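# Find the light check weight and put it on the dish

## Task

Four check weights are on hand and one weighs less than the rest. Use the balance to find it: its pointer sits over white when both pans hold equal mass and leans toward whichever pan is lighter. Set the light weight lying flat on the red dish and keep the other three off that dish. Every item other than the weights and the dish must stay upright, and the balance must stay on the furniture it starts on.

## Robot and tools

ROBOTS. Three identical i2rt Big YAM arms: arm1, arm2, arm3. Each has six revolute joints, a two-finger gripper and a wrist camera that rides on top of the hand, looking toward the fingertips when the hand is level and forward. Reach is about 1.0 m from the joint1 axis. Feet, in the scene frame in metres: arm1 at (-0.017, 1.211, 0.828), arm2 at (0.095, -0.011, 0.883), arm3 at (-0.083, -1.202, 0.816). Each foot faces along its own +x. arm1 is rotated about 180 degrees and faces -x. arm2 and arm3 face roughly +x.

FRAME. There is one shared scene frame. Its origin is on the floor and +z is up. The hand point lies between the finger pads, about 1 cm behind the tips. The fingers point along the hand's +z, and the gripper opens along the hand's y. Quaternions are written w first.

TOOL move. Arguments are arm1, arm2, arm3 and cameras. Each arm key holds an object for that arm only. An arm left out gets nothing new but may keep pushing toward its old targets. Inside an arm's object:
- joints: absolute targets by name. joint1_rad -2.879..2.879 turns the arm about its foot, positive counter-clockwise seen from above. joint2_rad 0..3.141 is the shoulder, raising then reaching forward. joint3_rad 0..3.019 is the elbow, 0 fully folded. joint4_rad -1.692..1.57 is hand pitch, positive tips the fingers up. joint5_rad -1.57..1.57 is sideways hand swing, positive toward the arm's right. joint6_rad -2.094..2.094 is hand roll, positive clockwise seen from behind. gripper_m 0..0.093 is the fingertip gap in metres. These are destinations, not offsets.
- target: an absolute hand pose, one list of seven numbers [x, y, z, qw, qx, qy, qz]. The position is in metres in the scene frame, in the same form as the result's hand line. The hand moves in a straight line from its current hand_target toward it. When target is used, joints may contain only gripper_m.
- speed: top path speed in m/s, 0.002..0.5, default 0.25. It is allowed only together with target. Rotation is capped at twice this number in rad/s.
- min_time_s: 0.1..8 s, the shortest duration for this arm's joint motions.
All motions in one call start together. Hand paths in a call finish together, paced by the slowest. A path lasts 0.5..10 s and an action at most 15 s. Unknown keys make the call invalid. Out-of-range values get it refused, and a refusal cancels the later move, wait and finished_scene calls in that reply. cameras takes a list of names: arm1_cam_wrist, arm2_cam_wrist, arm3_cam_wrist, room_a, room_b, or all. [] means none. If omitted, an empty move shows all cameras and a move with motion shows none. A move with no arm keys reports full state, images and the scene number.

TOOL wait: seconds, 0..10, plus optional cameras. It commands nothing new and returns the state.
TOOL zoom_image: camera (one of the five names) and region [x0, y0, x1, y1] in image pixels, origin at the top-left, at most 504 by 504. It works only on a camera present in the latest images.
TOOL finished_scene: scene is the current scene number. It is final, so call it only once the light weight lies on the dish and stays there without help.

READING RESULTS. A move line lists each arm sent motion, with done or its worst status, e.g. arm2 time_out. joint_status and hand_status describe the last accepted action. off_target: stopped short and may still push. time_out: the joints keep nearby targets and keep pushing; on_its_own lists which ones, and held at there is a target, not a reading. To relieve a push, send the joint its reported position. not_followed, joint command not followed, pose unreachable: a self or arm collision check held the arm back, while the gripper command still ran. An arm listed as last shown was not commanded, and its lines repeat the earlier print. hand_target is the pose the current joint targets imply. The hand often misses by a centimetre or more, and the printed hand position grows less reliable at long reach. Joint velocities are in rad/s (gripper m/s); within noise means still. Joint torques are in N m with the arm's own weight included, and numbers 3 and 4 wrap at ±28. pictures names the image order, and frames may lag the state slightly.

GRIPPING. When a hard part is held firmly, gripper_m reads up to about 5 mm below its width, or sometimes about 2 mm above. Closed on nothing it reads 0 to 0.003. For a firm hold, aim about 5 mm below the touch reading. To release, command well above the reading.

CONTROL NOTES. Each step, the controller limits the commanded pose to within 100 mm and 20 degrees of the measured hand, then solves for the joints with position taking priority. Paths do not avoid obstacles or other arms, and hands may overshoot speed near full stretch. Joint moves can sweep wide arcs.

CAMERAS. room_a and room_b are fixed in the room. Wrist poses are derived from joint readings. Calibration is approximate, within a few mm to cm.

AVOID. Robots pressing hard on each other, including one gripper closing on another arm's fingers. Hard hits on the balance or furniture. Tipping anything besides weights and dish. Dropping weights from height or releasing them while moving. Knocking anything off the work area or to the floor. Moving the balance off its furniture. Prolonged pushing, stretched holding or loads, which heat the motors: MOTOR HOT appears at 85 °C, and at 100 °C the arm goes limp for 30 to 60 s or more, with its keys reading limit_stop_at_motor_heat (resend them afterwards). Loose objects may be nudged occasionally. The scene keeps running while you think, with the last command held.

Each tool is called after ">>>" by a JSON object that holds its "name" and its "arguments", one argument or row to a line.

## Session

>>> {"name": "move", "arguments": {

}}

Scene clock: 0.00 s.
Joint torques (N m): no reading
Heat: arm1: hottest joint2_rad 37 °C; arm2: hottest joint2_rad 31 °C; arm3: hottest joint2_rad 36 °C.
Joint velocities: within noise
arm1.joint_positions: joint1_rad=+0.463 joint2_rad=+0.615 joint3_rad=+1.490 joint4_rad=-1.383 joint5_rad=+0.276 joint6_rad=+0.395 gripper_m=+0.09396
arm1.joint_status: not commanded
arm1.hand: x=-0.2166 y=+1.1519 z=+1.4100 quat_wxyz=(-0.119, -0.855, +0.016, +0.505) (m; scene frame)
arm1.hand_target: x=-0.2135 y=+1.1537 z=+1.4229 quat_wxyz=(-0.125, -0.847, +0.018, +0.516) (m; scene frame)
arm1.hand_status: not commanded
arm2.joint_positions: joint1_rad=+0.482 joint2_rad=+0.585 joint3_rad=+1.357 joint4_rad=-1.462 joint5_rad=+0.226 joint6_rad=+0.023 gripper_m=+0.09396
arm2.joint_status: not commanded
arm2.hand: x=-0.1095 y=-0.0683 z=+1.3892 quat_wxyz=(-0.010, +0.891, +0.138, -0.433) (m; scene frame)
arm2.hand_target: x=-0.1075 y=-0.0675 z=+1.4001 quat_wxyz=(-0.007, +0.885, +0.136, -0.444) (m; scene frame)
arm2.hand_status: not commanded
arm3.joint_positions: joint1_rad=-0.065 joint2_rad=+0.649 joint3_rad=+1.390 joint4_rad=-1.161 joint5_rad=-0.034 joint6_rad=-0.702 gripper_m=+0.09396
arm3.joint_status: not commanded
arm3.hand: x=-0.3410 y=-1.1470 z=+1.3892 quat_wxyz=(-0.236, +0.811, +0.203, -0.495) (m; scene frame)
arm3.hand_target: x=-0.3379 y=-1.1478 z=+1.4005 quat_wxyz=(-0.241, +0.804, +0.201, -0.504) (m; scene frame)
arm3.hand_status: not commanded
pictures: arm1_cam_wrist, arm2_cam_wrist, arm3_cam_wrist, room_a, room_b

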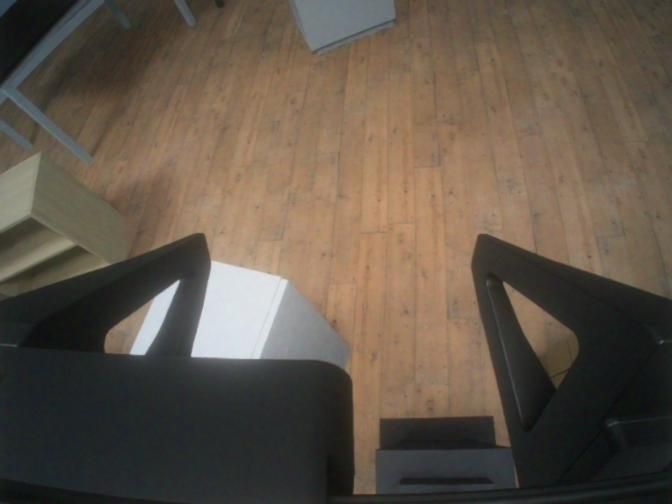

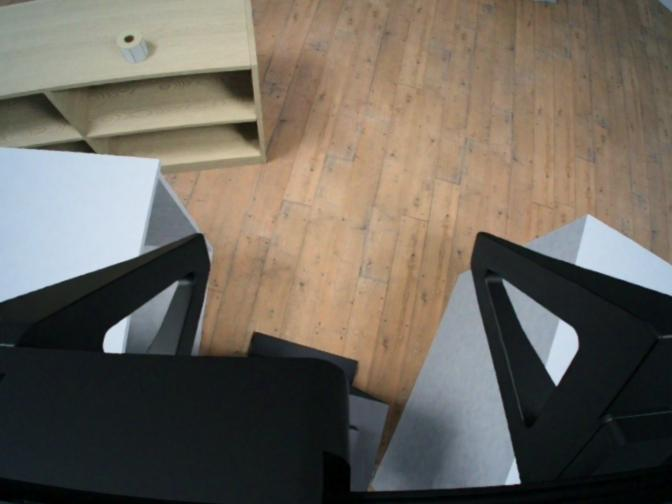

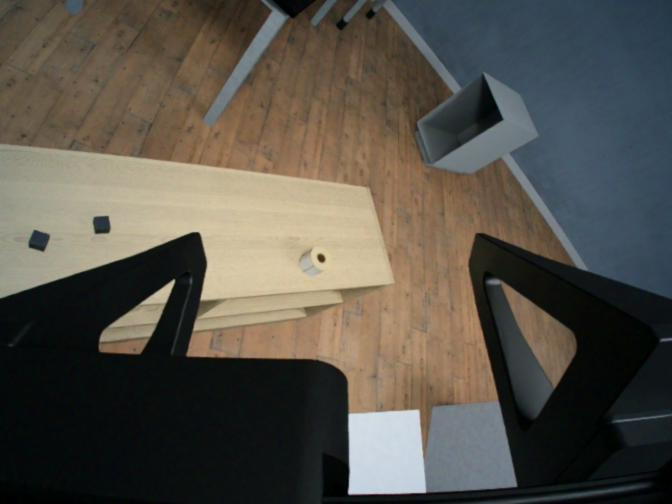

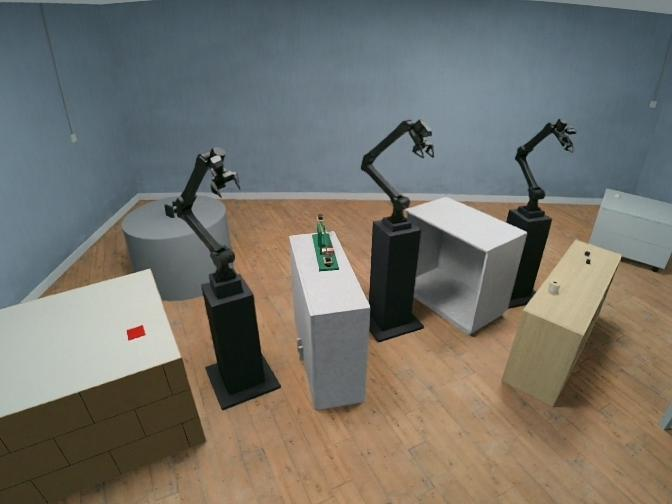

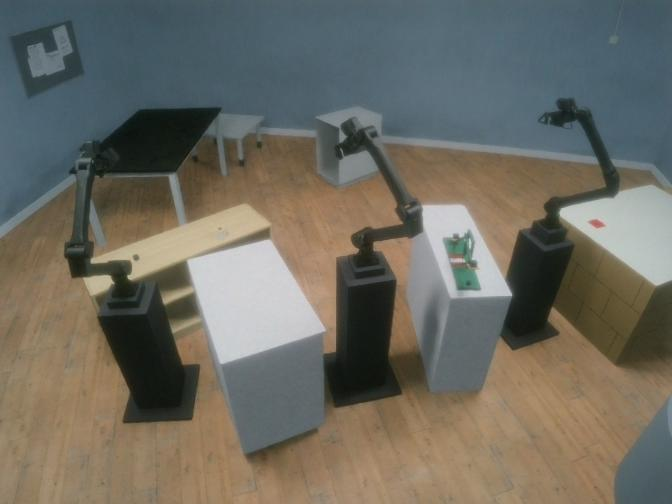

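>>> {"name": "zoom_image", "arguments": {
  "camera": "room_a",
  "region": [270, 200, 390, 290]
}}

>>> {"name": "zoom_image", "arguments": {
  "camera": "room_a",
  "region": [500, 220, 640, 325]
}}

>>> {"name": "zoom_image", "arguments": {
  "camera": "room_b",
  "region": [410, 210, 530, 300]
}}

>>> {"name": "zoom_image", "arguments": {
  "camera": "room_b",
  "region": [80, 190, 280, 340]
}}

>>> {"name": "zoom_image", "arguments": {
  "camera": "room_a",
  "region": [80, 280, 200, 370]
}}

Scaled by 4.200 from the camera's 672x504 image, which has a finer 960x720 frame.

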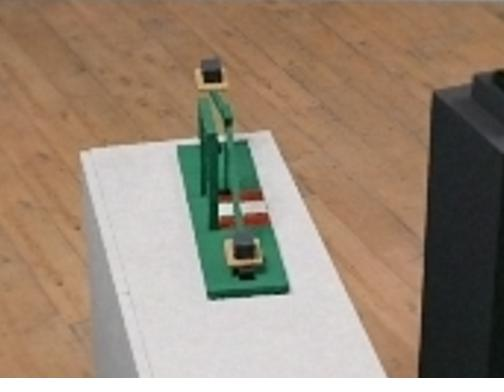

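Scaled by 3.600 from the camera's 672x504 image, which has a finer 960x720 frame.

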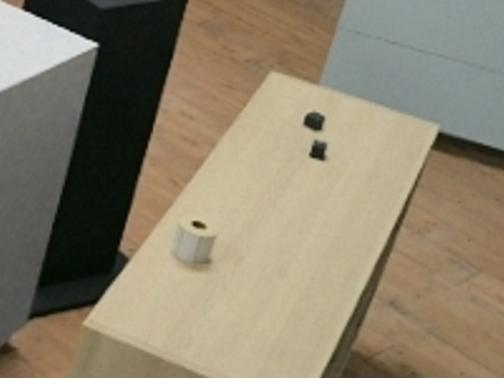

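Scaled by 4.200 from the camera's 672x504 image, which has a finer 960x720 frame.

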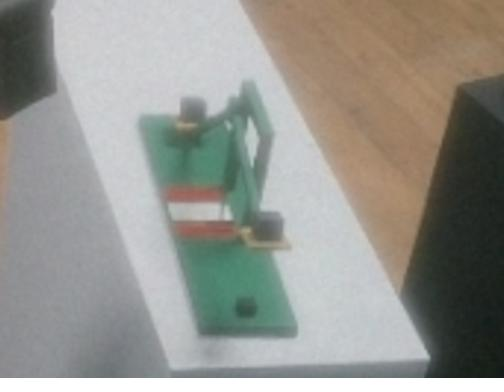

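Scaled by 2.520 from the camera's 672x504 image, which has a finer 960x720 frame.

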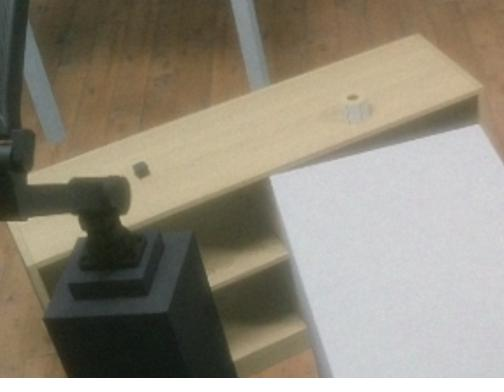

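Scaled by 4.200 from the camera's 672x504 image, which has a finer 960x720 frame.

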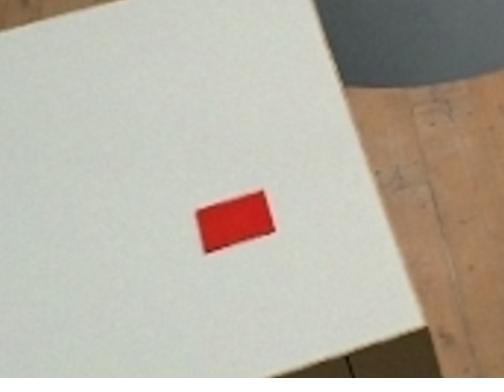

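>>> {"name": "move", "arguments": {
  "arm1": {"joints":{"joint1_rad":1.69,"joint5_rad":0,"joint6_rad":0}},
  "arm3": {"joints":{"joint1_rad":-2.75,"joint5_rad":0,"joint6_rad":0}}
}}

>>> {"name": "move", "arguments": {
  "arm1": {"target":[0.10,0.60,1.2,0,0.769,-0.639,0],"speed":0.4},
  "arm3": {"target":[-0.45,-1.26,1.0,0,0.17,-0.985,0],"speed":0.4},
  "cameras": ["arm1_cam_wrist","arm3_cam_wrist"]
}}

Scene clock: 6.87 s.
Joint torques (N m): arm1=[0.91 2.61 10.26 2.18 0.01 -0.24] | arm2=[1.49 2.26 11.03 1.87 0.07 0.11] | arm3=[-1.61 0.15 8.91 2.06 0.08 0.05]
Heat: arm1: hottest joint2_rad 37 °C; arm2: hottest joint2_rad 31 °C; arm3: hottest joint2_rad 36 °C.
move: arm1 done; arm3 done
Joint velocities: within noise
arm1.joint_positions: joint1_rad=+1.676 joint2_rad=+0.615 joint3_rad=+1.490 joint4_rad=-1.383 joint5_rad=+0.002 joint6_rad=+0.014 gripper_m=+0.09397
arm1.joint_status: all done
arm1.hand: x=+0.0215 y=+1.0037 z=+1.4059 quat_wxyz=(-0.388, -0.560, -0.654, +0.329) (m; scene frame)
arm1.hand_target: x=+0.0243 y=+1.0076 z=+1.4190 quat_wxyz=(-0.398, -0.545, -0.656, +0.337) (m; scene frame)
arm1.hand_status: not commanded
arm2: as last shown
arm3.joint_positions: joint1_rad=-2.744 joint2_rad=+0.649 joint3_rad=+1.390 joint4_rad=-1.161 joint5_rad=-0.001 joint6_rad=-0.009 gripper_m=+0.09398
arm3.joint_status: all done
arm3.hand: x=+0.1845 y=-1.1446 z=+1.3844 quat_wxyz=(-0.537, +0.097, -0.835, -0.062) (m; scene frame)
arm3.hand_target: x=+0.1820 y=-1.1473 z=+1.3957 quat_wxyz=(-0.548, +0.089, -0.830, -0.064) (m; scene frame)
arm3.hand_status: not commanded
pictures: none

Scene clock: 15.97 s.
Joint torques (N m): arm1=[0.73 -13.45 14.22 0.34 0.23 -0.24] | arm2=[1.73 2.32 10.95 1.98 0.08 0.11] | arm3=[-1.26 -8.12 11.04 0.03 -0.27 0.07]
Heat: arm1: hottest joint2_rad 38 °C; arm2: hottest joint3_rad 32 °C; arm3: hottest joint2_rad 37 °C.
move: arm1 moving; arm3 moving
Joint velocities: within noise
arm1.joint_positions: joint1_rad=+1.736 joint2_rad=+1.888 joint3_rad=+2.218 joint4_rad=-1.695 joint5_rad=+0.194 joint6_rad=-2.086 gripper_m=+0.09398
arm1.joint_status: not commanded
arm1.hand: x=+0.0902 y=+0.6054 z=+1.1842 quat_wxyz=(+0.114, +0.349, -0.926, +0.089) (m; scene frame)
arm1.hand_target: x=+0.1002 y=+0.6011 z=+1.1996 quat_wxyz=(+0.118, +0.359, -0.920, +0.106) (m; scene frame)
arm1.hand_status: moving (0.019 m and 61.3 deg from the pose sent, 0.460 m and 178.6 deg at the start; pose on its path clipped on 189 of 273 steps; a joint's target at an end of its range on 201 of 273 steps)
arm2: as last shown
arm3.joint_positions: joint1_rad=+0.163 joint2_rad=+1.386 joint3_rad=+1.101 joint4_rad=-1.424 joint5_rad=-0.352 joint6_rad=+2.099 gripper_m=+0.09398
arm3.joint_status: not commanded
arm3.hand: x=-0.4349 y=-1.2591 z=+0.9920 quat_wxyz=(+0.031, +0.476, -0.860, +0.181) (m; scene frame)
arm3.hand_target: x=-0.4496 y=-1.2592 z=+0.9999 quat_wxyz=(+0.036, +0.472, -0.862, +0.180) (m; scene frame)
arm3.hand_status: moving (0.017 m and 43.5 deg from the pose sent, 0.751 m and 65.8 deg at the start; pose on its path clipped on 218 of 273 steps; a joint's target at an end of its range on 201 of 273 steps)
pictures: arm1_cam_wrist, arm3_cam_wrist
camera_calibration:
arm1_cam_wrist: T_world_to_cam=[[0.668811, -0.738446, 0.0859563, 0.284849], [-0.497423, -0.358566, 0.789937, -0.670458], [-0.552505, -0.571076, -0.607133, 1.2421], [0, 0, 0, 1]] pos_world=[0.162255, 0.679275, 1.25925]
arm3_cam_wrist: T_world_to_cam=[[0.823568, -0.491578, 0.282997, -0.539736], [-0.51992, -0.454772, 0.723094, -1.51347], [-0.226758, -0.742653, -0.630117, -0.28209], [0, 0, 0, 1]] pos_world=[-0.406339, -1.1631, 1.06937]

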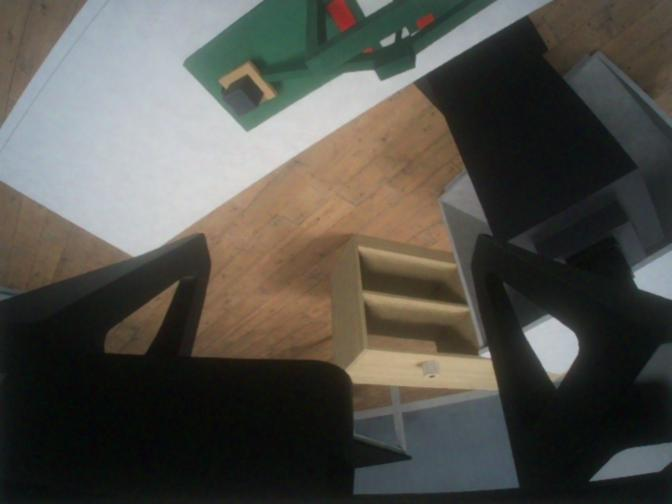

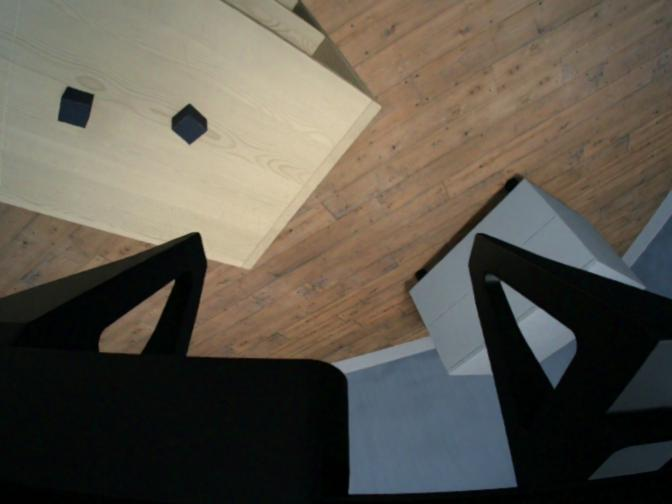

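>>> {"name": "move", "arguments": {
  "arm1": {"joints":{"joint4_rad":-1.4,"joint5_rad":0,"joint6_rad":0}},
  "arm3": {"joints":{"joint4_rad":-1.2,"joint5_rad":0,"joint6_rad":0}}
}}

>>> {"name": "move", "arguments": {
  "arm1": {"target":[0.10,0.64,1.2,0,0.643,0.766,0],"speed":0.4},
  "arm3": {"target":[-0.55,-1.27,1.0,0,0.996,0.087,0],"speed":0.4},
  "cameras": ["arm1_cam_wrist","arm3_cam_wrist"]
}}

Scene clock: 18.83 s.
Joint torques (N m): arm1=[0.15 -14.27 14.94 1.74 -0.06 0.01] | arm2=[1.44 2.14 10.92 1.92 0.07 0.1] | arm3=[-1.32 -9.52 11.49 1.05 0.16 -0.19]
Heat: arm1: hottest joint2_rad 38 °C; arm2: hottest joint3_rad 32 °C; arm3: hottest joint2_rad 37 °C.
move: arm1 done; arm3 done
Joint velocities: within noise
arm1.joint_positions: joint1_rad=+1.738 joint2_rad=+1.888 joint3_rad=+2.218 joint4_rad=-1.416 joint5_rad=+0.003 joint6_rad=-0.015 gripper_m=+0.09399
arm1.joint_status: all done
arm1.hand: x=+0.1388 y=+0.5492 z=+1.2043 quat_wxyz=(-0.185, -0.598, -0.764, +0.156) (m; scene frame)
arm1.hand_target: x=+0.1501 y=+0.5414 z=+1.2249 quat_wxyz=(-0.210, -0.593, -0.758, +0.170) (m; scene frame)
arm1.hand_status: not commanded
arm2: as last shown
arm3.joint_positions: joint1_rad=+0.163 joint2_rad=+1.388 joint3_rad=+1.102 joint4_rad=-1.209 joint5_rad=-0.003 joint6_rad=+0.010 gripper_m=+0.09400
arm3.joint_status: all done
arm3.hand: x=-0.4868 y=-1.1991 z=+0.9802 quat_wxyz=(-0.001, +0.999, -0.009, -0.042) (m; scene frame)
arm3.hand_target: x=-0.5057 y=-1.1979 z=+0.9892 quat_wxyz=(-0.003, +0.998, -0.005, -0.058) (m; scene frame)
arm3.hand_status: not commanded
pictures: none

Scene clock: 20.67 s.
Joint torques (N m): arm1=[-1.85 -15.79 10.43 0.43 -0.01 0.04] | arm2=[1.44 2.49 10.96 1.95 0.07 0.11] | arm3=[-0.91 -12.04 11.58 0.2 -0.09 -0.14]
Heat: arm1: hottest joint2_rad 39 °C; arm2: hottest joint3_rad 33 °C; arm3: hottest joint2_rad 37 °C.
move: arm1 off_target; arm3 off_target
Joint velocities: within noise
arm1.joint_positions: joint1_rad=+1.717 joint2_rad=+1.824 joint3_rad=+2.129 joint4_rad=-1.697 joint5_rad=-0.005 joint6_rad=+0.008 gripper_m=+0.09399
arm1.joint_status: not commanded
arm1.hand: x=+0.1074 y=+0.6348 z=+1.1809 quat_wxyz=(-0.070, -0.630, -0.771, +0.058) (m; scene frame)
arm1.hand_target: x=+0.1000 y=+0.6405 z=+1.1990 quat_wxyz=(-0.082, -0.639, -0.762, +0.066) (m; scene frame)
arm1.hand_status: off_target (0.021 m and 10.5 deg from the pose sent, 0.099 m and 28.3 deg at the start; a joint's target at an end of its range on 43 of 55 steps)
arm2: as last shown
arm3.joint_positions: joint1_rad=+0.310 joint2_rad=+1.574 joint3_rad=+1.344 joint4_rad=-1.362 joint5_rad=-0.004 joint6_rad=-0.023 gripper_m=+0.09400
arm3.joint_status: not commanded
arm3.hand: x=-0.5348 y=-1.2657 z=+0.9941 quat_wxyz=(-0.002, +0.997, +0.080, +0.006) (m; scene frame)
arm3.hand_target: x=-0.5494 y=-1.2699 z=+0.9999 quat_wxyz=(+0.000, +0.996, +0.087, +0.000) (m; scene frame)
arm3.hand_status: off_target (0.017 m and 1.1 deg from the pose sent, 0.097 m and 12.0 deg at the start)
pictures: arm1_cam_wrist, arm3_cam_wrist
camera_calibration:
arm1_cam_wrist: T_world_to_cam=[[-0.979676, -0.200546, 0.0039175, 0.227984], [-0.178415, 0.88016, 0.43987, -1.05601], [-0.0916621, 0.430231, -0.898053, 0.924799], [0, 0, 0, 1]] pos_world=[0.119711, 0.577302, 1.29413]
arm3_cam_wrist: T_world_to_cam=[[-0.149046, 0.988829, 0.00169805, 1.17188], [0.797616, 0.119209, 0.591268, -0.00793025], [0.584461, 0.0894804, -0.806473, 1.35409], [0, 0, 0, 1]] pos_world=[-0.610421, -1.27901, 1.09473]

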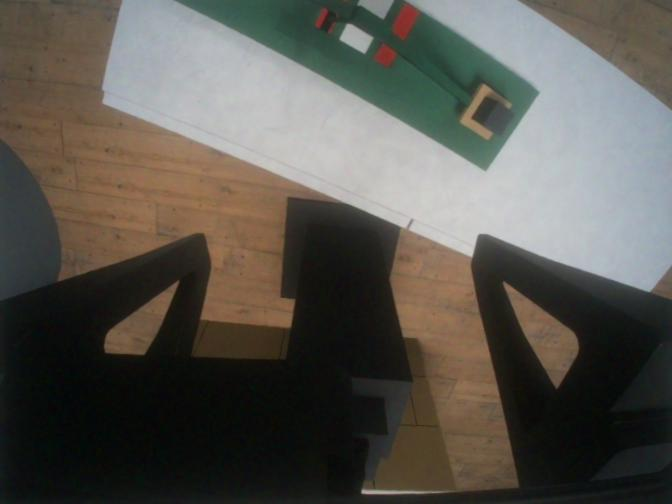

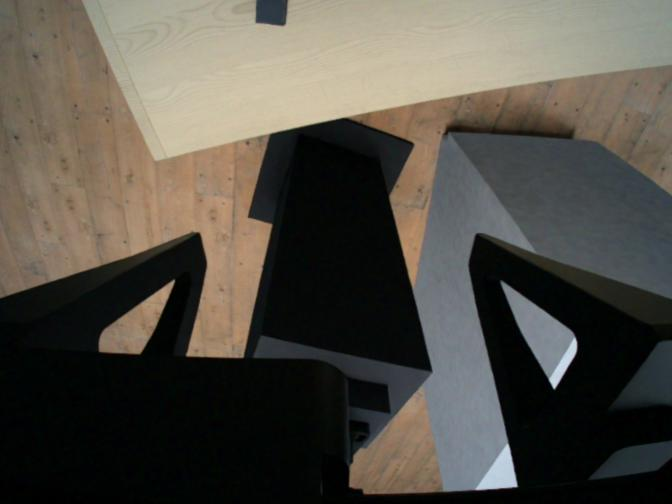

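>>> {"name": "move", "arguments": {
  "arm1": {"target":[0.12,0.74,1.22,0.293,0.594,0.708,-0.246],"speed":0.4},
  "arm3": {"target":[-0.46,-1.27,1.0,0.033,0.92,0.08,-0.381],"speed":0.4},
  "cameras": ["arm1_cam_wrist","arm3_cam_wrist"]
}}

>>> {"name": "zoom_image", "arguments": {
  "camera": "arm1_cam_wrist",
  "region": [120, 0, 560, 300]
}}

Scene clock: 23.23 s.
Joint torques (N m): arm1=[0.91 -8 11.73 2.15 0.19 0.05] | arm2=[1.32 2.08 10.97 1.94 0.08 0.1] | arm3=[-0.56 -5.95 8.79 2.36 0.14 0.06]
Heat: arm1: hottest joint2_rad 39 °C; arm2: hottest joint3_rad 33 °C; arm3: hottest joint2_rad 37 °C.
move: arm1 off_target; arm3 done
Joint velocities: within noise
arm1.joint_positions: joint1_rad=+1.804 joint2_rad=+1.197 joint3_rad=+1.330 joint4_rad=-0.969 joint5_rad=+0.085 joint6_rad=+0.086 gripper_m=+0.09399
arm1.joint_status: not commanded
arm1.hand: x=+0.1132 y=+0.7387 z=+1.2046 quat_wxyz=(-0.274, -0.598, -0.715, +0.238) (m; scene frame)
arm1.hand_target: x=+0.1198 y=+0.7403 z=+1.2198 quat_wxyz=(-0.293, -0.594, -0.708, +0.245) (m; scene frame)
arm1.hand_status: off_target (0.017 m and 2.6 deg from the pose sent, 0.113 m and 34.6 deg at the start)
arm2: as last shown
arm3.joint_positions: joint1_rad=+0.340 joint2_rad=+0.930 joint3_rad=+0.614 joint4_rad=-0.501 joint5_rad=-0.006 joint6_rad=-0.003 gripper_m=+0.09400
arm3.joint_status: not commanded
arm3.hand: x=-0.4590 y=-1.2675 z=+0.9947 quat_wxyz=(+0.031, +0.925, +0.082, -0.371) (m; scene frame)
arm3.hand_target: x=-0.4599 y=-1.2700 z=+1.0000 quat_wxyz=(+0.033, +0.920, +0.080, -0.381) (m; scene frame)
arm3.hand_status: done (0.006 m and 1.3 deg from the pose sent, 0.075 m and 45.7 deg at the start)
pictures: arm1_cam_wrist, arm3_cam_wrist
camera_calibration:
arm1_cam_wrist: T_world_to_cam=[[-0.985002, -0.171783, 0.0161816, 0.218883], [-0.172531, 0.979457, -0.104389, -0.575265], [0.00208308, -0.105615, -0.994405, 1.40315], [0, 0, 0, 1]] pos_world=[0.113426, 0.749241, 1.3317]
arm3_cam_wrist: T_world_to_cam=[[-0.16689, 0.985967, -0.00400061, 1.17889], [0.976055, 0.164635, -0.142172, 0.800568], [-0.139518, -0.0276318, -0.989834, 1.01205], [0, 0, 0, 1]] pos_world=[-0.443455, -1.26618, 1.1203]

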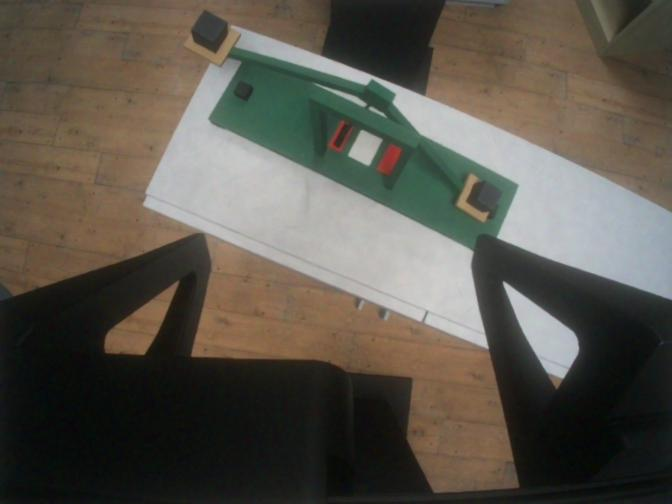

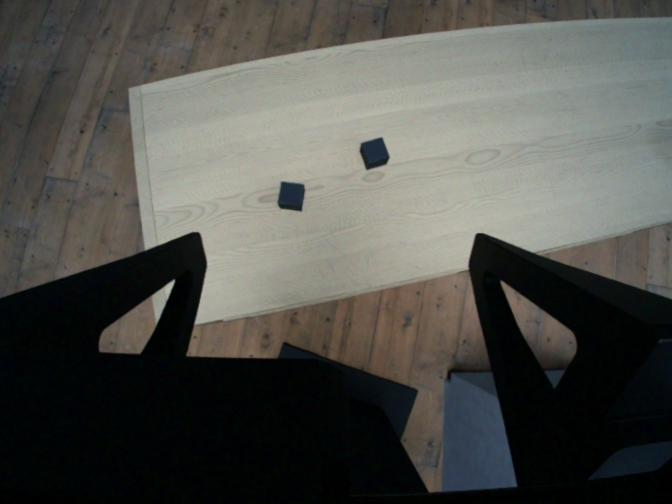

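Scaled by 1.145 from the camera's 672x504 image, which has a finer 960x720 frame.

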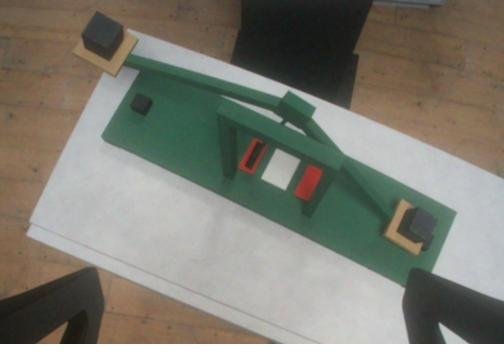

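>>> {"name": "zoom_image", "arguments": {
  "camera": "arm1_cam_wrist",
  "region": [160, 0, 280, 110]
}}

>>> {"name": "zoom_image", "arguments": {
  "camera": "arm1_cam_wrist",
  "region": [300, 60, 540, 260]
}}

Scaled by 4.200 from the camera's 672x504 image, which has a finer 960x720 frame.

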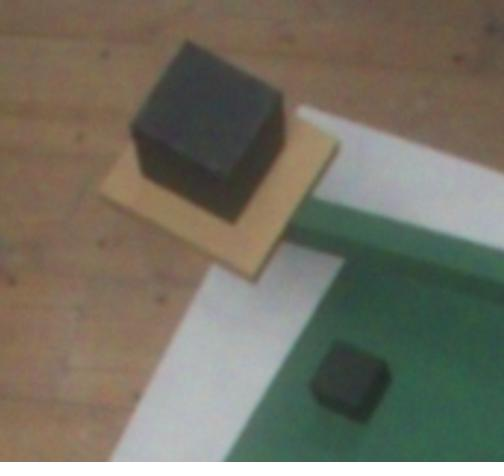

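Scaled by 2.100 from the camera's 672x504 image, which has a finer 960x720 frame.

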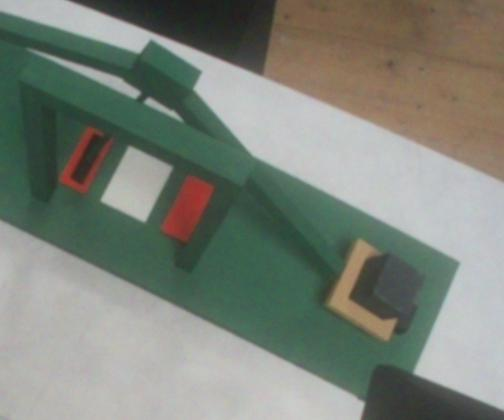

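>>> {"name": "move", "arguments": {
  "arm1": {"target":[0.35,0.545,1.07,0.1638,0.7999,0.5194,-0.2522],"speed":0.4},
  "cameras": ["arm1_cam_wrist"]
}}

Scene clock: 28.30 s.
Joint torques (N m): arm1=[-0.09 -17.55 15.35 0.69 0.5 0.06] | arm2=[1.32 2.32 11 1.91 0.08 0.12] | arm3=[-0.62 -5.89 8.77 2.17 0.15 0.05]
Heat: arm1: hottest joint3_rad 41 °C; arm2: hottest joint3_rad 34 °C; arm3: hottest joint2_rad 37 °C.
move: arm1 off_target
Joint velocities: within noise
arm1.joint_positions: joint1_rad=+2.119 joint2_rad=+2.193 joint3_rad=+2.299 joint4_rad=-1.372 joint5_rad=+0.503 joint6_rad=+0.928 gripper_m=+0.09399
arm1.joint_status: not commanded
arm1.hand: x=+0.3420 y=+0.5528 z=+1.0521 quat_wxyz=(-0.143, -0.797, -0.530, +0.253) (m; scene frame)
arm1.hand_target: x=+0.3493 y=+0.5460 z=+1.0699 quat_wxyz=(-0.164, -0.800, -0.520, +0.252) (m; scene frame)
arm1.hand_status: off_target (0.021 m and 2.7 deg from the pose sent, 0.334 m and 34.7 deg at the start)
arm2, arm3: as last shown
pictures: arm1_cam_wrist
camera_calibration:
arm1_cam_wrist: T_world_to_cam=[[-0.917109, 0.396289, 0.0432051, 0.0490491], [0.39814, 0.915982, 0.0496205, -0.691669], [-0.0199109, 0.0627091, -0.997833, 1.14956], [0, 0, 0, 1]] pos_world=[0.343253, 0.54203, 1.17927]

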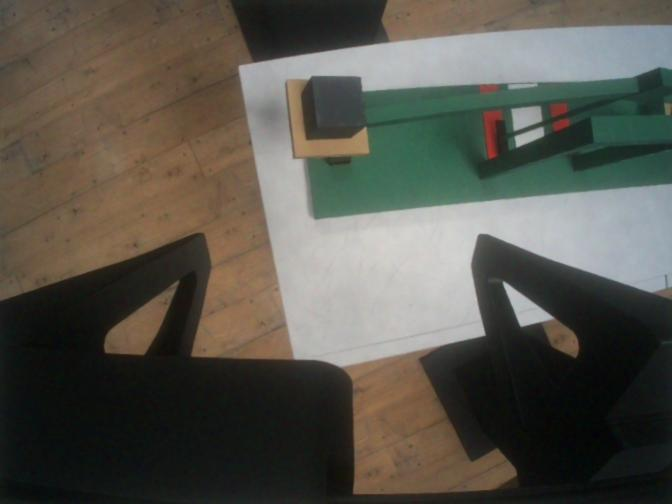

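>>> {"name": "move", "arguments": {
  "arm1": {"target":[0.312,0.469,0.966,0.1638,0.7999,0.5194,-0.2522],"speed":0.15,"joints":{"gripper_m":0.066}},
  "cameras": ["arm1_cam_wrist","room_b"]
}}

>>> {"name": "zoom_image", "arguments": {
  "camera": "room_b",
  "region": [410, 210, 530, 300]
}}

Scene clock: 30.83 s.
Joint torques (N m): arm1=[-0.73 -19.43 14.39 1.46 0.3 -0.19] | arm2=[1.32 2.32 10.96 1.98 0.08 0.11] | arm3=[-0.67 -5.95 8.8 2.17 0.15 0.05]
Heat: arm1: hottest joint3_rad 42 °C; arm2: hottest joint3_rad 34 °C; arm3: hottest joint2_rad 37 °C.
move: arm1 off_target
Joint velocities: within noise
arm1.joint_positions: joint1_rad=+2.030 joint2_rad=+2.350 joint3_rad=+2.299 joint4_rad=-1.183 joint5_rad=+0.474 joint6_rad=+0.853 gripper_m=+0.06610
arm1.joint_status: all done
arm1.hand: x=+0.3090 y=+0.4840 z=+0.9465 quat_wxyz=(-0.139, -0.802, -0.524, +0.250) (m; scene frame)
arm1.hand_target: x=+0.3114 y=+0.4703 z=+0.9665 quat_wxyz=(-0.164, -0.800, -0.519, +0.253) (m; scene frame)
arm1.hand_status: off_target (0.025 m and 2.9 deg from the pose sent, 0.124 m and 2.7 deg at the start)
arm2, arm3: as last shown
pictures: arm1_cam_wrist, room_b
camera_calibration:
arm1_cam_wrist: T_world_to_cam=[[-0.91046, 0.41148, 0.0417974, 0.04259], [0.413351, 0.908748, 0.0575987, -0.619001], [-0.0142826, 0.0697182, -0.997464, 1.04233], [0, 0, 0, 1]] pos_world=[0.309528, 0.472322, 1.07356]

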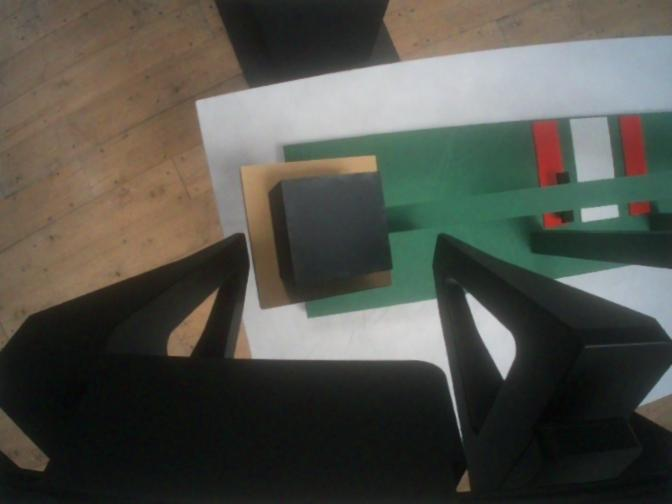

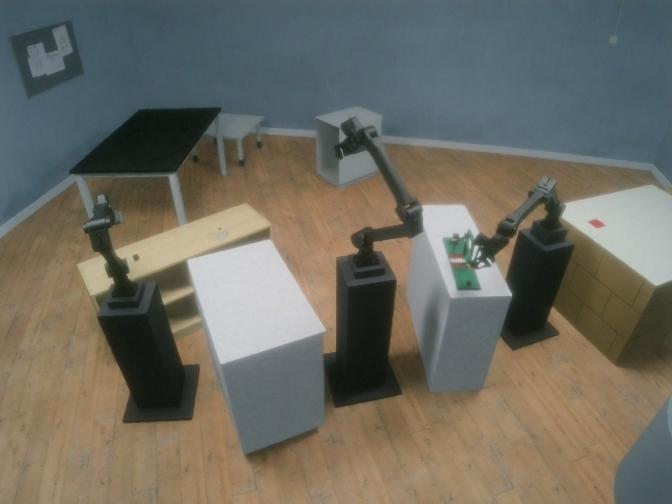

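Scaled by 4.200 from the camera's 672x504 image, which has a finer 960x720 frame.

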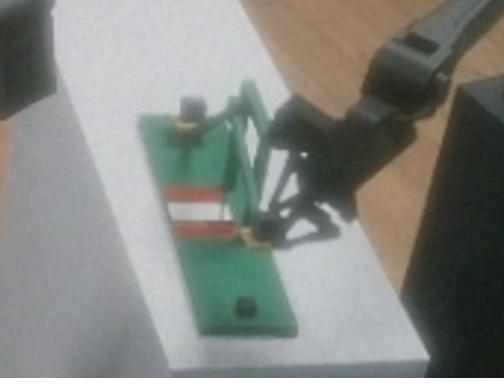

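>>> {"name": "move", "arguments": {
  "arm1": {"target":[0.309,0.459,0.965,0.1638,0.7999,0.5194,-0.2522],"speed":0.1}
}}

>>> {"name": "move", "arguments": {
  "arm1": {"joints":{"gripper_m":0.022}},
  "cameras": ["arm1_cam_wrist"]
}}

Scene clock: 32.23 s.
Joint torques (N m): arm1=[-1.96 -18.37 15.71 0.7 0.28 -0.21] | arm2=[1.44 2.26 11.02 1.95 0.06 0.12] | arm3=[-0.5 -6.07 8.79 2.14 0.15 0.05]
Heat: arm1: hottest joint3_rad 43 °C; arm2: hottest joint3_rad 34 °C; arm3: hottest joint2_rad 37 °C.
move: arm1 off_target
Joint velocities: within noise
arm1.joint_positions: joint1_rad=+2.028 joint2_rad=+2.368 joint3_rad=+2.337 joint4_rad=-1.181 joint5_rad=+0.470 joint6_rad=+0.841 gripper_m=+0.06610
arm1.joint_status: not commanded
arm1.hand: x=+0.3126 y=+0.4758 z=+0.9500 quat_wxyz=(-0.149, -0.800, -0.525, +0.250) (m; scene frame)
arm1.hand_target: x=+0.3084 y=+0.4603 z=+0.9651 quat_wxyz=(-0.165, -0.800, -0.519, +0.253) (m; scene frame)
arm1.hand_status: off_target (0.023 m and 1.9 deg from the pose sent, 0.031 m and 2.9 deg at the start)
arm2.joint_positions: joint1_rad=+0.482 joint2_rad=+0.585 joint3_rad=+1.357 joint4_rad=-1.462 joint5_rad=+0.226 joint6_rad=+0.023 gripper_m=+0.09396
arm2.joint_status: not commanded
arm2.hand: x=-0.1095 y=-0.0683 z=+1.3892 quat_wxyz=(-0.010, +0.891, +0.138, -0.433) (m; scene frame)
arm2.hand_target: x=-0.1075 y=-0.0675 z=+1.4001 quat_wxyz=(-0.007, +0.885, +0.136, -0.444) (m; scene frame)
arm2.hand_status: not commanded
arm3: as last shown
pictures: none

Scene clock: 32.83 s.
Joint torques (N m): arm1=[-1.49 -18.14 15.69 0.88 0.33 -0.23] | arm2=[1.61 2.2 11 1.95 0.07 0.12] | arm3=[-0.56 -5.89 8.79 2.17 0.14 0.05]
Heat: arm1: hottest joint3_rad 43 °C; arm2: hottest joint3_rad 34 °C; arm3: hottest joint2_rad 37 °C.
move: arm1 off_target
Joint velocities: within noise
arm1.joint_positions: joint1_rad=+2.027 joint2_rad=+2.368 joint3_rad=+2.337 joint4_rad=-1.184 joint5_rad=+0.469 joint6_rad=+0.841 gripper_m=+0.03387
arm1.joint_status: gripper_m off_target (ended at +0.03390, target +0.02200)
arm1.hand: x=+0.3115 y=+0.4756 z=+0.9501 quat_wxyz=(-0.148, -0.800, -0.525, +0.250) (m; scene frame)
arm1.hand_target: x=+0.3082 y=+0.4603 z=+0.9652 quat_wxyz=(-0.165, -0.800, -0.519, +0.253) (m; scene frame)
arm1.hand_status: not commanded
arm2, arm3: as last shown
pictures: arm1_cam_wrist
camera_calibration:
arm1_cam_wrist: T_world_to_cam=[[-0.914259, 0.404079, 0.0291701, 0.0649049], [0.405077, 0.912939, 0.049554, -0.604424], [-0.00660677, 0.0571213, -0.998345, 1.05095], [0, 0, 0, 1]] pos_world=[0.311121, 0.465543, 1.07727]

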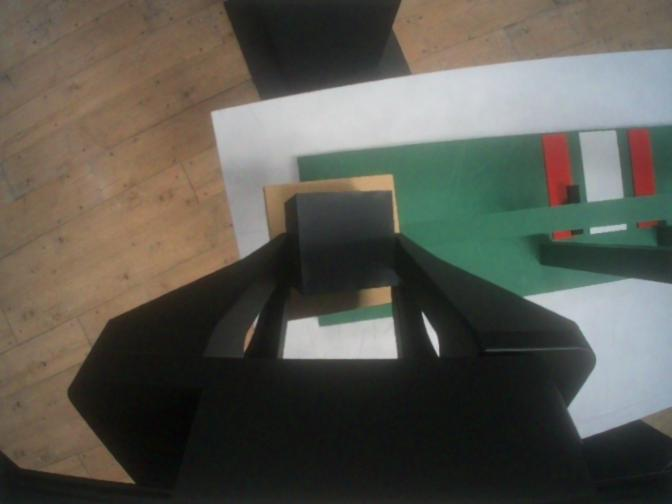

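>>> {"name": "move", "arguments": {
  "arm1": {"target":[0.309,0.462,1.03,0.1638,0.7999,0.5194,-0.2522],"speed":0.15}
}}

>>> {"name": "move", "arguments": {
  "arm1": {"target":[0.2,0.72,1.15,0.21,0.66,0.68,-0.23],"speed":0.4},
  "cameras": ["arm1_cam_wrist","room_a"]
}}

>>> {"name": "zoom_image", "arguments": {
  "camera": "room_a",
  "region": [270, 180, 390, 290]
}}

Scene clock: 35.07 s.
Joint torques (N m): arm1=[-1.14 -19.84 15.97 0.62 0.41 -0.16] | arm2=[1.61 2.08 11.03 1.98 0.09 0.13] | arm3=[-0.62 -6.01 8.79 2.17 0.15 0.05]
Heat: arm1: hottest joint3_rad 44 °C; arm2: hottest joint3_rad 35 °C; arm3: hottest joint2_rad 37 °C.
move: arm1 off_target
Joint velocities: within noise
arm1.joint_positions: joint1_rad=+2.027 joint2_rad=+2.406 joint3_rad=+2.545 joint4_rad=-1.370 joint5_rad=+0.468 joint6_rad=+0.838 gripper_m=+0.03387
arm1.joint_status: not commanded
arm1.hand: x=+0.3124 y=+0.4752 z=+1.0005 quat_wxyz=(-0.139, -0.799, -0.529, +0.249) (m; scene frame)
arm1.hand_target: x=+0.3080 y=+0.4638 z=+1.0299 quat_wxyz=(-0.165, -0.799, -0.519, +0.253) (m; scene frame)
arm1.hand_status: off_target (0.033 m and 3.1 deg from the pose sent, 0.081 m and 2.0 deg at the start)
arm2, arm3: as last shown
pictures: none

Scene clock: 36.97 s.
Joint torques (N m): arm1=[-1.2 -9.41 12.29 1.78 0.22 -0.27] | arm2=[1.44 2.43 10.93 1.92 0.09 0.11] | arm3=[-0.67 -6.01 8.77 2.15 0.15 0.05]
Heat: arm1: hottest joint3_rad 44 °C; arm2: hottest joint3_rad 35 °C; arm3: hottest joint2_rad 37 °C.
move: arm1 off_target
Joint velocities: within noise
arm1.joint_positions: joint1_rad=+2.027 joint2_rad=+1.404 joint3_rad=+1.407 joint4_rad=-1.049 joint5_rad=+0.304 joint6_rad=+0.407 gripper_m=+0.03387
arm1.joint_status: not commanded
arm1.hand: x=+0.2006 y=+0.7277 z=+1.1379 quat_wxyz=(-0.196, -0.665, -0.685, +0.224) (m; scene frame)
arm1.hand_target: x=+0.1997 y=+0.7203 z=+1.1500 quat_wxyz=(-0.210, -0.662, -0.682, +0.231) (m; scene frame)
arm1.hand_status: off_target (0.014 m and 1.9 deg from the pose sent, 0.308 m and 25.1 deg at the start; pose on its path clipped on 19 of 57 steps)
arm2, arm3: as last shown
pictures: arm1_cam_wrist, room_a
camera_calibration:
arm1_cam_wrist: T_world_to_cam=[[-0.998667, -0.015411, 0.0492698, 0.155476], [-0.0137212, 0.999312, 0.0344531, -0.760697], [-0.0497668, 0.0337311, -0.998191, 1.2489], [0, 0, 0, 1]] pos_world=[0.206985, 0.720443, 1.26518]

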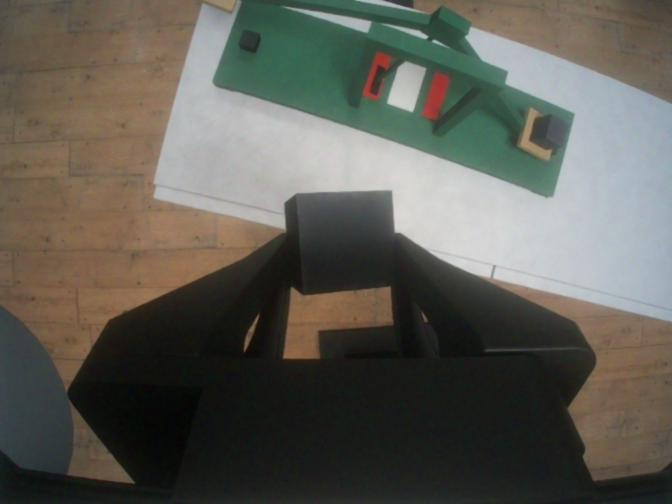

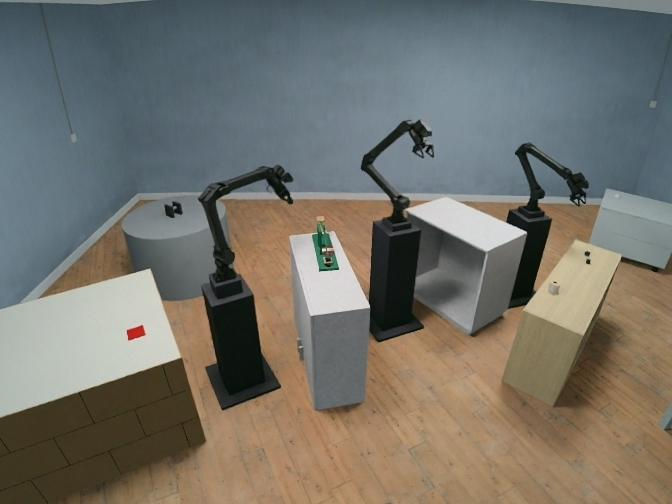

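Scaled by 4.200 from the camera's 672x504 image, which has a finer 960x720 frame.

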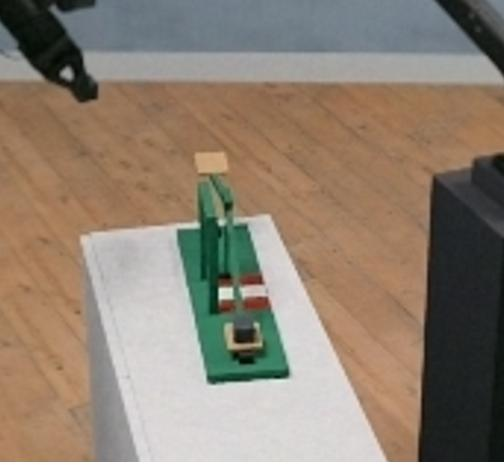

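>>> {"name": "move", "arguments": {
  "arm1": {"joints":{"joint1_rad":-1.45,"joint2_rad":1.1,"joint5_rad":0,"joint6_rad":0},"min_time_s":3},
  "cameras": ["arm1_cam_wrist"]
}}

Scene clock: 40.73 s.
Joint torques (N m): arm1=[-1.14 -7.06 12.37 2.17 -0.05 -0.21] | arm2=[1.44 2.14 10.97 1.91 0.08 0.11] | arm3=[-0.67 -6.01 8.77 2.15 0.15 0.05]
Heat: arm1: hottest joint3_rad 45 °C; arm2: hottest joint3_rad 35 °C; arm3: hottest joint2_rad 37 °C.
move: arm1 done
Joint velocities: within noise
arm1.joint_positions: joint1_rad=-1.439 joint2_rad=+1.119 joint3_rad=+1.407 joint4_rad=-1.047 joint5_rad=+0.003 joint6_rad=+0.015 gripper_m=+0.03387
arm1.joint_status: all done
arm1.hand: x=-0.1018 y=+1.6690 z=+1.2650 quat_wxyz=(+0.246, -0.704, +0.591, +0.306) (m; scene frame)
arm1.hand_target: x=-0.0965 y=+1.6672 z=+1.2860 quat_wxyz=(+0.264, -0.697, +0.583, +0.322) (m; scene frame)
arm1.hand_status: not commanded
arm2, arm3: as last shown
pictures: arm1_cam_wrist
camera_calibration:
arm1_cam_wrist: T_world_to_cam=[[0.983671, 0.179492, -0.0131577, -0.182775], [0.174745, -0.97003, -0.168839, 1.85338], [-0.0430686, 0.163783, -0.985556, 1.09657], [0, 0, 0, 1]] pos_world=[-0.0968492, 1.65104, 1.39125]

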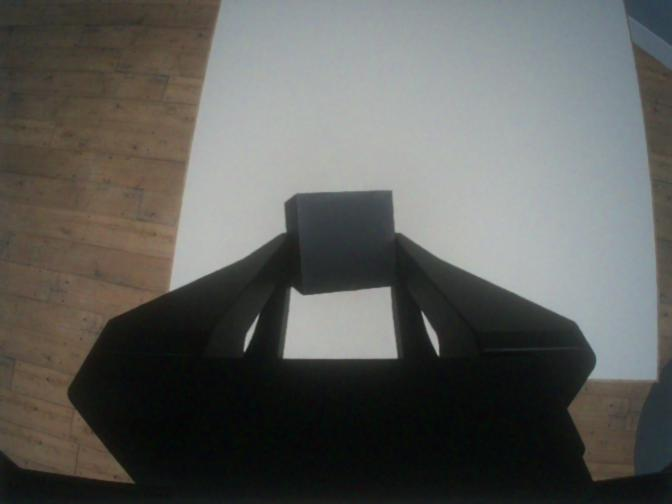

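>>> {"name": "move", "arguments": {
  "arm1": {"joints":{"joint1_rad":-1.1}},
  "cameras": ["arm1_cam_wrist"]
}}

Scene clock: 42.20 s.
Joint torques (N m): arm1=[0.79 -7.24 12.55 2.18 0.08 -0.23] | arm2=[1.49 1.96 11.02 1.95 0.07 0.1] | arm3=[-0.62 -5.95 8.79 2.15 0.15 0.04]
Heat: arm1: hottest joint3_rad 45 °C; arm2: hottest joint3_rad 36 °C; arm3: hottest joint2_rad 37 °C.
move: arm1 done
Joint velocities: within noise
arm1.joint_positions: joint1_rad=-1.109 joint2_rad=+1.119 joint3_rad=+1.407 joint4_rad=-1.047 joint5_rad=-0.001 joint6_rad=+0.013 gripper_m=+0.03387
arm1.joint_status: all done
arm1.hand: x=-0.2450 y=+1.6157 z=+1.2662 quat_wxyz=(+0.191, -0.792, +0.466, +0.344) (m; scene frame)
arm1.hand_target: x=-0.2470 y=+1.6113 z=+1.2873 quat_wxyz=(+0.204, -0.788, +0.453, +0.365) (m; scene frame)
arm1.hand_status: not commanded
arm2: as last shown
arm3.joint_positions: joint1_rad=+0.340 joint2_rad=+0.930 joint3_rad=+0.614 joint4_rad=-0.501 joint5_rad=-0.006 joint6_rad=-0.003 gripper_m=+0.09400
arm3.joint_status: not commanded
arm3.hand: x=-0.4590 y=-1.2675 z=+0.9947 quat_wxyz=(+0.031, +0.925, +0.082, -0.371) (m; scene frame)
arm3.hand_target: x=-0.4599 y=-1.2700 z=+1.0000 quat_wxyz=(+0.033, +0.920, +0.080, -0.381) (m; scene frame)
arm3.hand_status: not commanded
pictures: arm1_cam_wrist
camera_calibration:
arm1_cam_wrist: T_world_to_cam=[[0.870724, 0.491545, -0.014943, -0.561983], [0.482086, -0.85918, -0.17147, 1.7264], [-0.0971241, 0.142099, -0.985076, 1.12156], [0, 0, 0, 1]] pos_world=[-0.234011, 1.60016, 1.39245]

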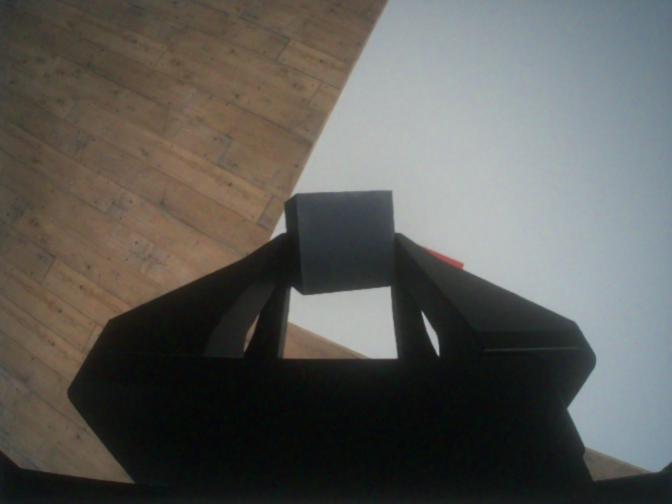

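>>> {"name": "move", "arguments": {
  "arm1": {"joints":{"joint1_rad":-1.3,"joint4_rad":-1.5}},
  "cameras": ["arm1_cam_wrist"]
}}

Scene clock: 43.67 s.
Joint torques (N m): arm1=[-0.67 -6.48 11.75 0.7 0.03 -0.24] | arm2=[1.55 2.08 10.92 1.98 0.07 0.1] | arm3=[-0.79 -6.01 8.79 2.18 0.14 0.06]
Heat: arm1: hottest joint3_rad 46 °C; arm2: hottest joint3_rad 36 °C; arm3: hottest joint2_rad 37 °C.
move: arm1 done
Joint velocities: within noise
arm1.joint_positions: joint1_rad=-1.294 joint2_rad=+1.119 joint3_rad=+1.407 joint4_rad=-1.495 joint5_rad=+0.001 joint6_rad=+0.012 gripper_m=+0.03387
arm1.joint_status: all done
arm1.hand: x=-0.1370 y=+1.5646 z=+1.2048 quat_wxyz=(+0.100, -0.799, +0.574, +0.149) (m; scene frame)
arm1.hand_target: x=-0.1336 y=+1.5614 z=+1.2192 quat_wxyz=(+0.110, -0.798, +0.570, +0.161) (m; scene frame)
arm1.hand_status: not commanded
arm2, arm3: as last shown
pictures: arm1_cam_wrist
camera_calibration:
arm1_cam_wrist: T_world_to_cam=[[0.946954, 0.321248, -0.00883391, -0.362251], [0.311334, -0.910218, 0.273082, 1.14079], [0.0796864, -0.261346, -0.96195, 1.70636], [0, 0, 0, 1]] pos_world=[-0.148104, 1.60069, 1.32671]

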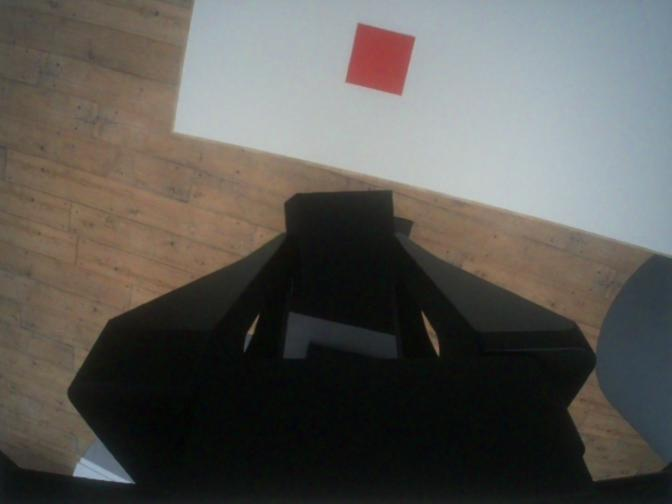

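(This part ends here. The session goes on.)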